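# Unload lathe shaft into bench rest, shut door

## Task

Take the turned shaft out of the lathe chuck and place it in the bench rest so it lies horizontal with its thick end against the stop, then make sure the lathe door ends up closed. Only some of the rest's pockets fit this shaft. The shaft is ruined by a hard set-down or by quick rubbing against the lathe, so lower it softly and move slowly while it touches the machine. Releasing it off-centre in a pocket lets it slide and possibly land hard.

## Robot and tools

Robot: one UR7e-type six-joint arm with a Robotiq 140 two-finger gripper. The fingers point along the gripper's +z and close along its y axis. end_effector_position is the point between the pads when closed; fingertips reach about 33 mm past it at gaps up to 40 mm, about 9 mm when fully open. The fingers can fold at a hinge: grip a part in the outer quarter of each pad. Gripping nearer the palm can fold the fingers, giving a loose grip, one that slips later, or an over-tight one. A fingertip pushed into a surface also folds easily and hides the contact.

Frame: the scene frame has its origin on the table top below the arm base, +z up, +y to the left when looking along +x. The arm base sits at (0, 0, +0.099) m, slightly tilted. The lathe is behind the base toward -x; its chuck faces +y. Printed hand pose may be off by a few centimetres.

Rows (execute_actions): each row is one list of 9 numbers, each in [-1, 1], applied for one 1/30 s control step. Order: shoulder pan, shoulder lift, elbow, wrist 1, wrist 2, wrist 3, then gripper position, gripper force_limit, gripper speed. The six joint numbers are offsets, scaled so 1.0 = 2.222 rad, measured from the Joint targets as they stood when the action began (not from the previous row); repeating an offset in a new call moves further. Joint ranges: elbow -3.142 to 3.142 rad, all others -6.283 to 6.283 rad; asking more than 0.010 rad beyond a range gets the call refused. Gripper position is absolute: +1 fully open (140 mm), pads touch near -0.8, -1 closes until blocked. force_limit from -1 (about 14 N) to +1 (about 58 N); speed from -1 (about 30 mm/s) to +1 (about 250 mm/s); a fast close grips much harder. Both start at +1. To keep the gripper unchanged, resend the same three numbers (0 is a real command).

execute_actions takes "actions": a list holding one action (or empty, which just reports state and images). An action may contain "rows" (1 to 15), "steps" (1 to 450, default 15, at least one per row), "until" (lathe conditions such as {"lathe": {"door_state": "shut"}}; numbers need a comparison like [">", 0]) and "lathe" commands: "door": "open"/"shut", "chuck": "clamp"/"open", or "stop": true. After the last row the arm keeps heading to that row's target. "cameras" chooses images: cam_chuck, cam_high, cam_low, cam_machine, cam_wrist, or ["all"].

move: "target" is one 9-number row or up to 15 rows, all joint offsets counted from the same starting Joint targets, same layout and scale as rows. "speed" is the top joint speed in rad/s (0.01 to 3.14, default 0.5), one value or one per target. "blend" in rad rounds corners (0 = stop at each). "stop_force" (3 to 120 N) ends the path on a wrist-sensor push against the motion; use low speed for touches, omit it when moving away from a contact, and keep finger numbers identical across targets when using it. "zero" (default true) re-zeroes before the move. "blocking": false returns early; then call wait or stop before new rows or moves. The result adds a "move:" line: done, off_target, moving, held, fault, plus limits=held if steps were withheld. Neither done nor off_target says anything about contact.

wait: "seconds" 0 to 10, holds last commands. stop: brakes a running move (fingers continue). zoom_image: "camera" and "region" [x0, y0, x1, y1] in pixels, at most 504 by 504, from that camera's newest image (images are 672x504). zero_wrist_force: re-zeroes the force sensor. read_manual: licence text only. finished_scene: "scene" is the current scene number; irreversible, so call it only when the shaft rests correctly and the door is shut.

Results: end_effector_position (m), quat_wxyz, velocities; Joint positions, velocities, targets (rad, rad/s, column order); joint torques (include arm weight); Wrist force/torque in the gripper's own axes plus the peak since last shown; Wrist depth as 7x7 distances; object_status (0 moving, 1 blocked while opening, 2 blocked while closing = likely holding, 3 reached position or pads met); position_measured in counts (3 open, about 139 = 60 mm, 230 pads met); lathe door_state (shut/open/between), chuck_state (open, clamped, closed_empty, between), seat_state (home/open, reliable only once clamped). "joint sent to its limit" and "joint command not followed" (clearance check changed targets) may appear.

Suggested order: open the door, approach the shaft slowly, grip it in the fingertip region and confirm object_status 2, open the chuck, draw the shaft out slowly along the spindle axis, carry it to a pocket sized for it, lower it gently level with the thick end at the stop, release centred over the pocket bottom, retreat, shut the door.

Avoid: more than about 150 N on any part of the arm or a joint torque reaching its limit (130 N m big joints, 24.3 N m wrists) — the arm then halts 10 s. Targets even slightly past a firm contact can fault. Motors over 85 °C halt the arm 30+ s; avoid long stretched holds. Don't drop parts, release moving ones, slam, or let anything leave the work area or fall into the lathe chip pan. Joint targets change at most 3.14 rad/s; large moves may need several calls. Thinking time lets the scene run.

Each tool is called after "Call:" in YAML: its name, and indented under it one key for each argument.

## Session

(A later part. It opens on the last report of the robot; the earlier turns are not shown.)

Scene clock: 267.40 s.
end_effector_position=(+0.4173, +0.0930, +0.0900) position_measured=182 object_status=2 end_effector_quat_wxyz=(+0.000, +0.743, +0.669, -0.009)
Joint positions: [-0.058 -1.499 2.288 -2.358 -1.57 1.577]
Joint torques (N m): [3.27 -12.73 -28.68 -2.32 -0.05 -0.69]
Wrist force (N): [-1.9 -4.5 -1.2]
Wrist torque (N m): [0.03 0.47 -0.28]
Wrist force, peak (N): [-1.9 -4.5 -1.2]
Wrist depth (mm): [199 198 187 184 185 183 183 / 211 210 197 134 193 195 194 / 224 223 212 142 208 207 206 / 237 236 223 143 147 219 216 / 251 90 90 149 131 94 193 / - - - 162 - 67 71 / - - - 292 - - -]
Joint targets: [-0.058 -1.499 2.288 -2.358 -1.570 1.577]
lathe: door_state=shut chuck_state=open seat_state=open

Call:
execute_actions:
  actions:
    - {"rows": [[-0.00207,-0.00045,0.00097,-0.00052,0.0027,-0.00207,-0.98,1,-1]], "steps": 20}

Scene clock: 279.83 s.
end_effector_position=(+0.4172, +0.0930, +0.0897) position_measured=182 object_status=2 end_effector_quat_wxyz=(-0.002, +0.743, +0.669, -0.006)
Joint positions: [-0.063 -1.5 2.29 -2.359 -1.564 1.572]
Joint torques (N m): [-5.43 -23.68 -5.47 -4.39 3.63 -1.65]
Wrist force (N): [-7.2 -8.3 -22.7]
Wrist torque (N m): [-0.02 0.55 0.00]
Wrist force, peak (N): [-7.2 -8.3 -22.7]
Wrist depth (mm): [199 199 188 185 186 183 185 / 210 209 197 135 194 195 193 / 225 222 212 143 207 207 205 / 237 235 223 144 149 220 216 / 251 90 90 149 131 94 192 / - - - 161 - 67 71 / - - - 290 - - -]
Joint targets: [-0.063 -1.500 2.290 -2.359 -1.564 1.572]
lathe: door_state=shut chuck_state=open seat_state=open

Call:
execute_actions:
  actions:
    - {"rows": [[0,-0.00034,-0.00003,0.00038,0,0,-0.98,1,-1]], "steps": 15}

Scene clock: 284.97 s.
end_effector_position=(+0.4171, +0.0931, +0.0899) position_measured=182 object_status=2 end_effector_quat_wxyz=(-0.002, +0.743, +0.669, -0.006)
Joint positions: [-0.063 -1.501 2.29 -2.359 -1.564 1.572]
Joint torques (N m): [-3.82 -31.67 -18.69 -0.88 -1.04 -1.48]
Wrist force (N): [-0.3 1.8 3.2]
Wrist torque (N m): [0.00 0.19 0.11]
Wrist force, peak (N): [-7.0 -8.1 -23.4]
Wrist depth (mm): [199 198 187 184 185 183 184 / 210 210 198 135 193 196 195 / 223 222 212 142 207 207 206 / 238 238 223 143 147 220 215 / 251 90 90 149 132 94 192 / - - - 161 - 67 71 / - - - 290 - - -]
Joint targets: [-0.063 -1.501 2.290 -2.359 -1.564 1.572]
lathe: door_state=shut chuck_state=open seat_state=open

Call:
execute_actions:
  actions:
    - {"rows": [[0,0.00016,0.00001,-0.00018,0,0,-0.98,1,-1]], "steps": 15}

Scene clock: 288.13 s.
end_effector_position=(+0.4172, +0.0930, +0.0899) position_measured=182 object_status=2 end_effector_quat_wxyz=(-0.002, +0.743, +0.669, -0.006)
Joint positions: [-0.063 -1.5 2.29 -2.359 -1.564 1.572]
Joint torques (N m): [1.81 -12.47 -22.75 -3.68 -1.3 -1.58]
Wrist force (N): [-0.2 1.7 0.6]
Wrist torque (N m): [0.01 0.20 0.06]
Wrist force, peak (N): [-0.5 1.6 3.7]
Wrist depth (mm): [199 199 188 185 185 184 185 / 210 210 198 135 194 195 193 / 223 223 212 142 207 208 206 / 238 237 223 143 147 219 216 / 251 90 90 149 132 94 192 / - - - 161 - 67 71 / - - - 290 - - -]
Joint targets: [-0.063 -1.500 2.290 -2.359 -1.564 1.572]
lathe: door_state=shut chuck_state=open seat_state=open

Call:
execute_actions:
  actions:
    - {"rows": [[-0.0003,0.00008,0.00001,-0.00009,0,-0.0003,-0.98,1,-1]], "steps": 15}

Scene clock: 291.90 s.
end_effector_position=(+0.4172, +0.0928, +0.0898) position_measured=182 object_status=2 end_effector_quat_wxyz=(-0.002, +0.743, +0.669, -0.006)
Joint positions: [-0.063 -1.5 2.29 -2.359 -1.564 1.572]
Joint torques (N m): [-9.97 -10.25 -9.45 -4.54 -1.24 -1.65]
Wrist force (N): [7.4 -5.5 -9.0]
Wrist torque (N m): [0.04 0.05 0.03]
Wrist force, peak (N): [7.4 -5.5 -9.0]
Wrist depth (mm): [199 199 187 184 186 183 184 / 211 211 196 135 194 195 194 / 223 222 212 142 207 207 206 / 237 237 223 143 147 221 216 / 251 90 90 149 131 94 191 / - - - 161 - 67 71 / - - - 289 - - -]
Joint targets: [-0.063 -1.500 2.290 -2.359 -1.564 1.572]
lathe: door_state=shut chuck_state=open seat_state=open

Call:
execute_actions:
  actions:
    - {"rows": [[0,0,0,0,0,0,0.2,1,-1]], "steps": 75}
  cameras: ["cam_wrist"]

Call:
zoom_image:
  camera: "cam_wrist"
  region: [230, 20, 500, 504]

Scene clock: 298.10 s.
end_effector_position=(+0.4172, +0.0928, +0.0898) position_measured=104 object_status=3 end_effector_quat_wxyz=(-0.002, +0.743, +0.669, -0.006)
Joint positions: [-0.063 -1.5 2.29 -2.359 -1.564 1.572]
Joint torques (N m): [2.72 -31.33 -26.31 -2.41 -1.18 -1.52]
Wrist force (N): [-0.8 0.3 0.8]
Wrist torque (N m): [0.07 0.17 0.02]
Wrist force, peak (N): [7.5 -6.1 -9.9]
Wrist depth (mm): [199 198 188 184 186 184 184 / 210 209 198 135 194 195 194 / 223 222 211 143 208 205 206 / 237 236 217 145 215 215 216 / - 91 129 152 232 103 92 / - - 269 163 267 - 71 / - - 290 289 288 - -]
Joint targets: [-0.063 -1.500 2.290 -2.359 -1.564 1.572]
lathe: door_state=shut chuck_state=open seat_state=open
camera_calibration:
cam_wrist: T_world_to_cam=[[0.995854, -0.0867279, -0.0274368, -0.399224], [-0.071898, -0.935235, 0.346651, 0.0891612], [-0.0557242, -0.343241, -0.937593, 0.281368], [0, 0, 0, 1]] pos_world=[0.419659, 0.14534, 0.221948]
Images, in order (width x height): cam_wrist 672x504.

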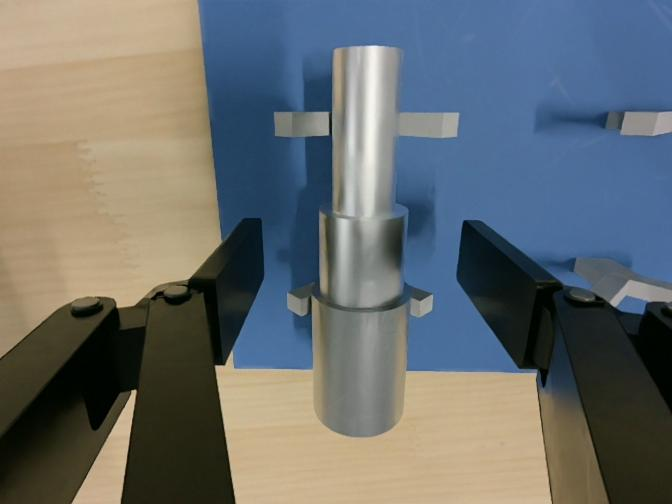

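Scaled by 1.041 from the camera's 672x504 image, which has a finer 960x720 frame.

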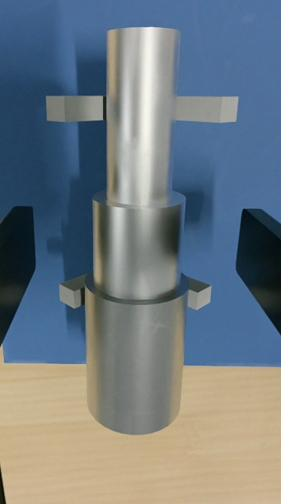

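Call:
move:
  target:
    - [0,-0.0293,-0.016,0.0453,0,0,0.2,1,-1]
    - [0,-0.0545,-0.0338,0.0874,0,0,0.2,1,-1]
  speed: [0.08,0.25]
  blend: [0.01,0]
  cameras: ["cam_wrist", "cam_low"]

Call:
zoom_image:
  camera: "cam_low"
  region: [310, 235, 400, 305]

Scene clock: 307.70 s.
end_effector_position=(+0.4161, +0.0937, +0.1496) position_measured=104 object_status=3 end_effector_quat_wxyz=(-0.001, +0.743, +0.669, -0.006)
Joint positions: [-0.063 -1.621 2.215 -2.165 -1.564 1.572]
Joint torques (N m): [3.74 -29.89 -27.88 -1.23 -1.11 -1.55]
Wrist force (N): [-0.9 0.5 0.6]
Wrist torque (N m): [0.15 0.19 0.00]
Wrist force, peak (N): [-1.3 0.1 0.9]
Wrist depth (mm): [252 252 244 240 237 236 237 / 267 265 259 192 252 250 247 / 283 280 275 200 265 265 265 / 300 299 280 208 275 258 277 / - 91 150 221 301 103 92 / - - 340 341 337 - 71 / - - 366 369 362 - -]
Joint targets: [-0.063 -1.621 2.215 -2.165 -1.564 1.572]
lathe: door_state=shut chuck_state=open seat_state=open
move: done
camera_calibration:
cam_wrist: T_world_to_cam=[[0.995913, -0.0866606, -0.0254331, -0.396715], [-0.0725222, -0.935176, 0.346679, 0.0694485], [-0.0538278, -0.343417, -0.937639, 0.33683], [0, 0, 0, 1]] pos_world=[0.418261, 0.14624, 0.281659]
Images, in order (width x height): cam_low 672x504, cam_wrist 672x504.

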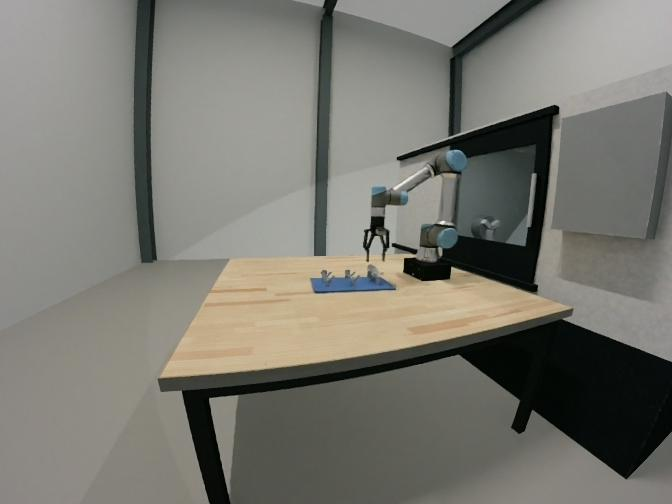

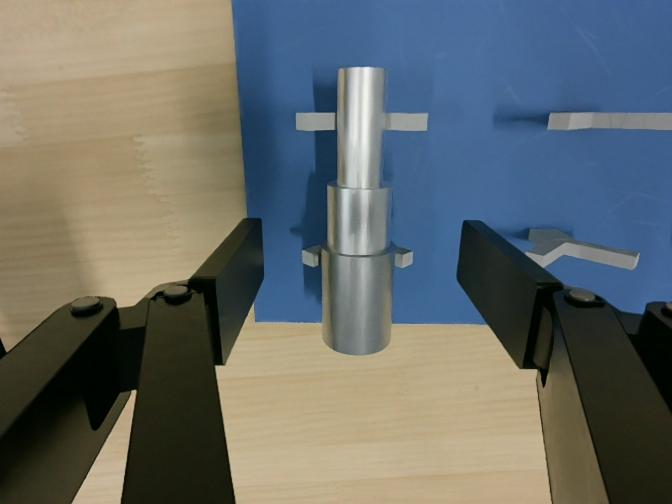

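Scaled by 5.600 from the camera's 672x504 image, which has a finer 960x720 frame.

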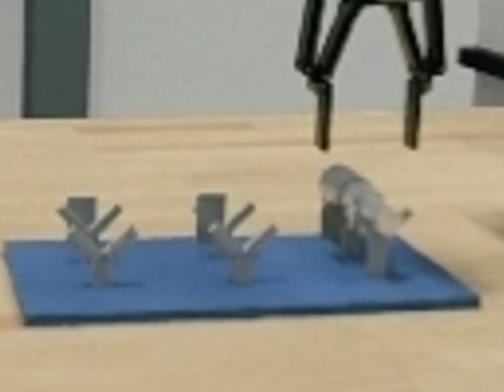

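Call:
finished_scene:
  scene: 2

The scene is finished: the task was done.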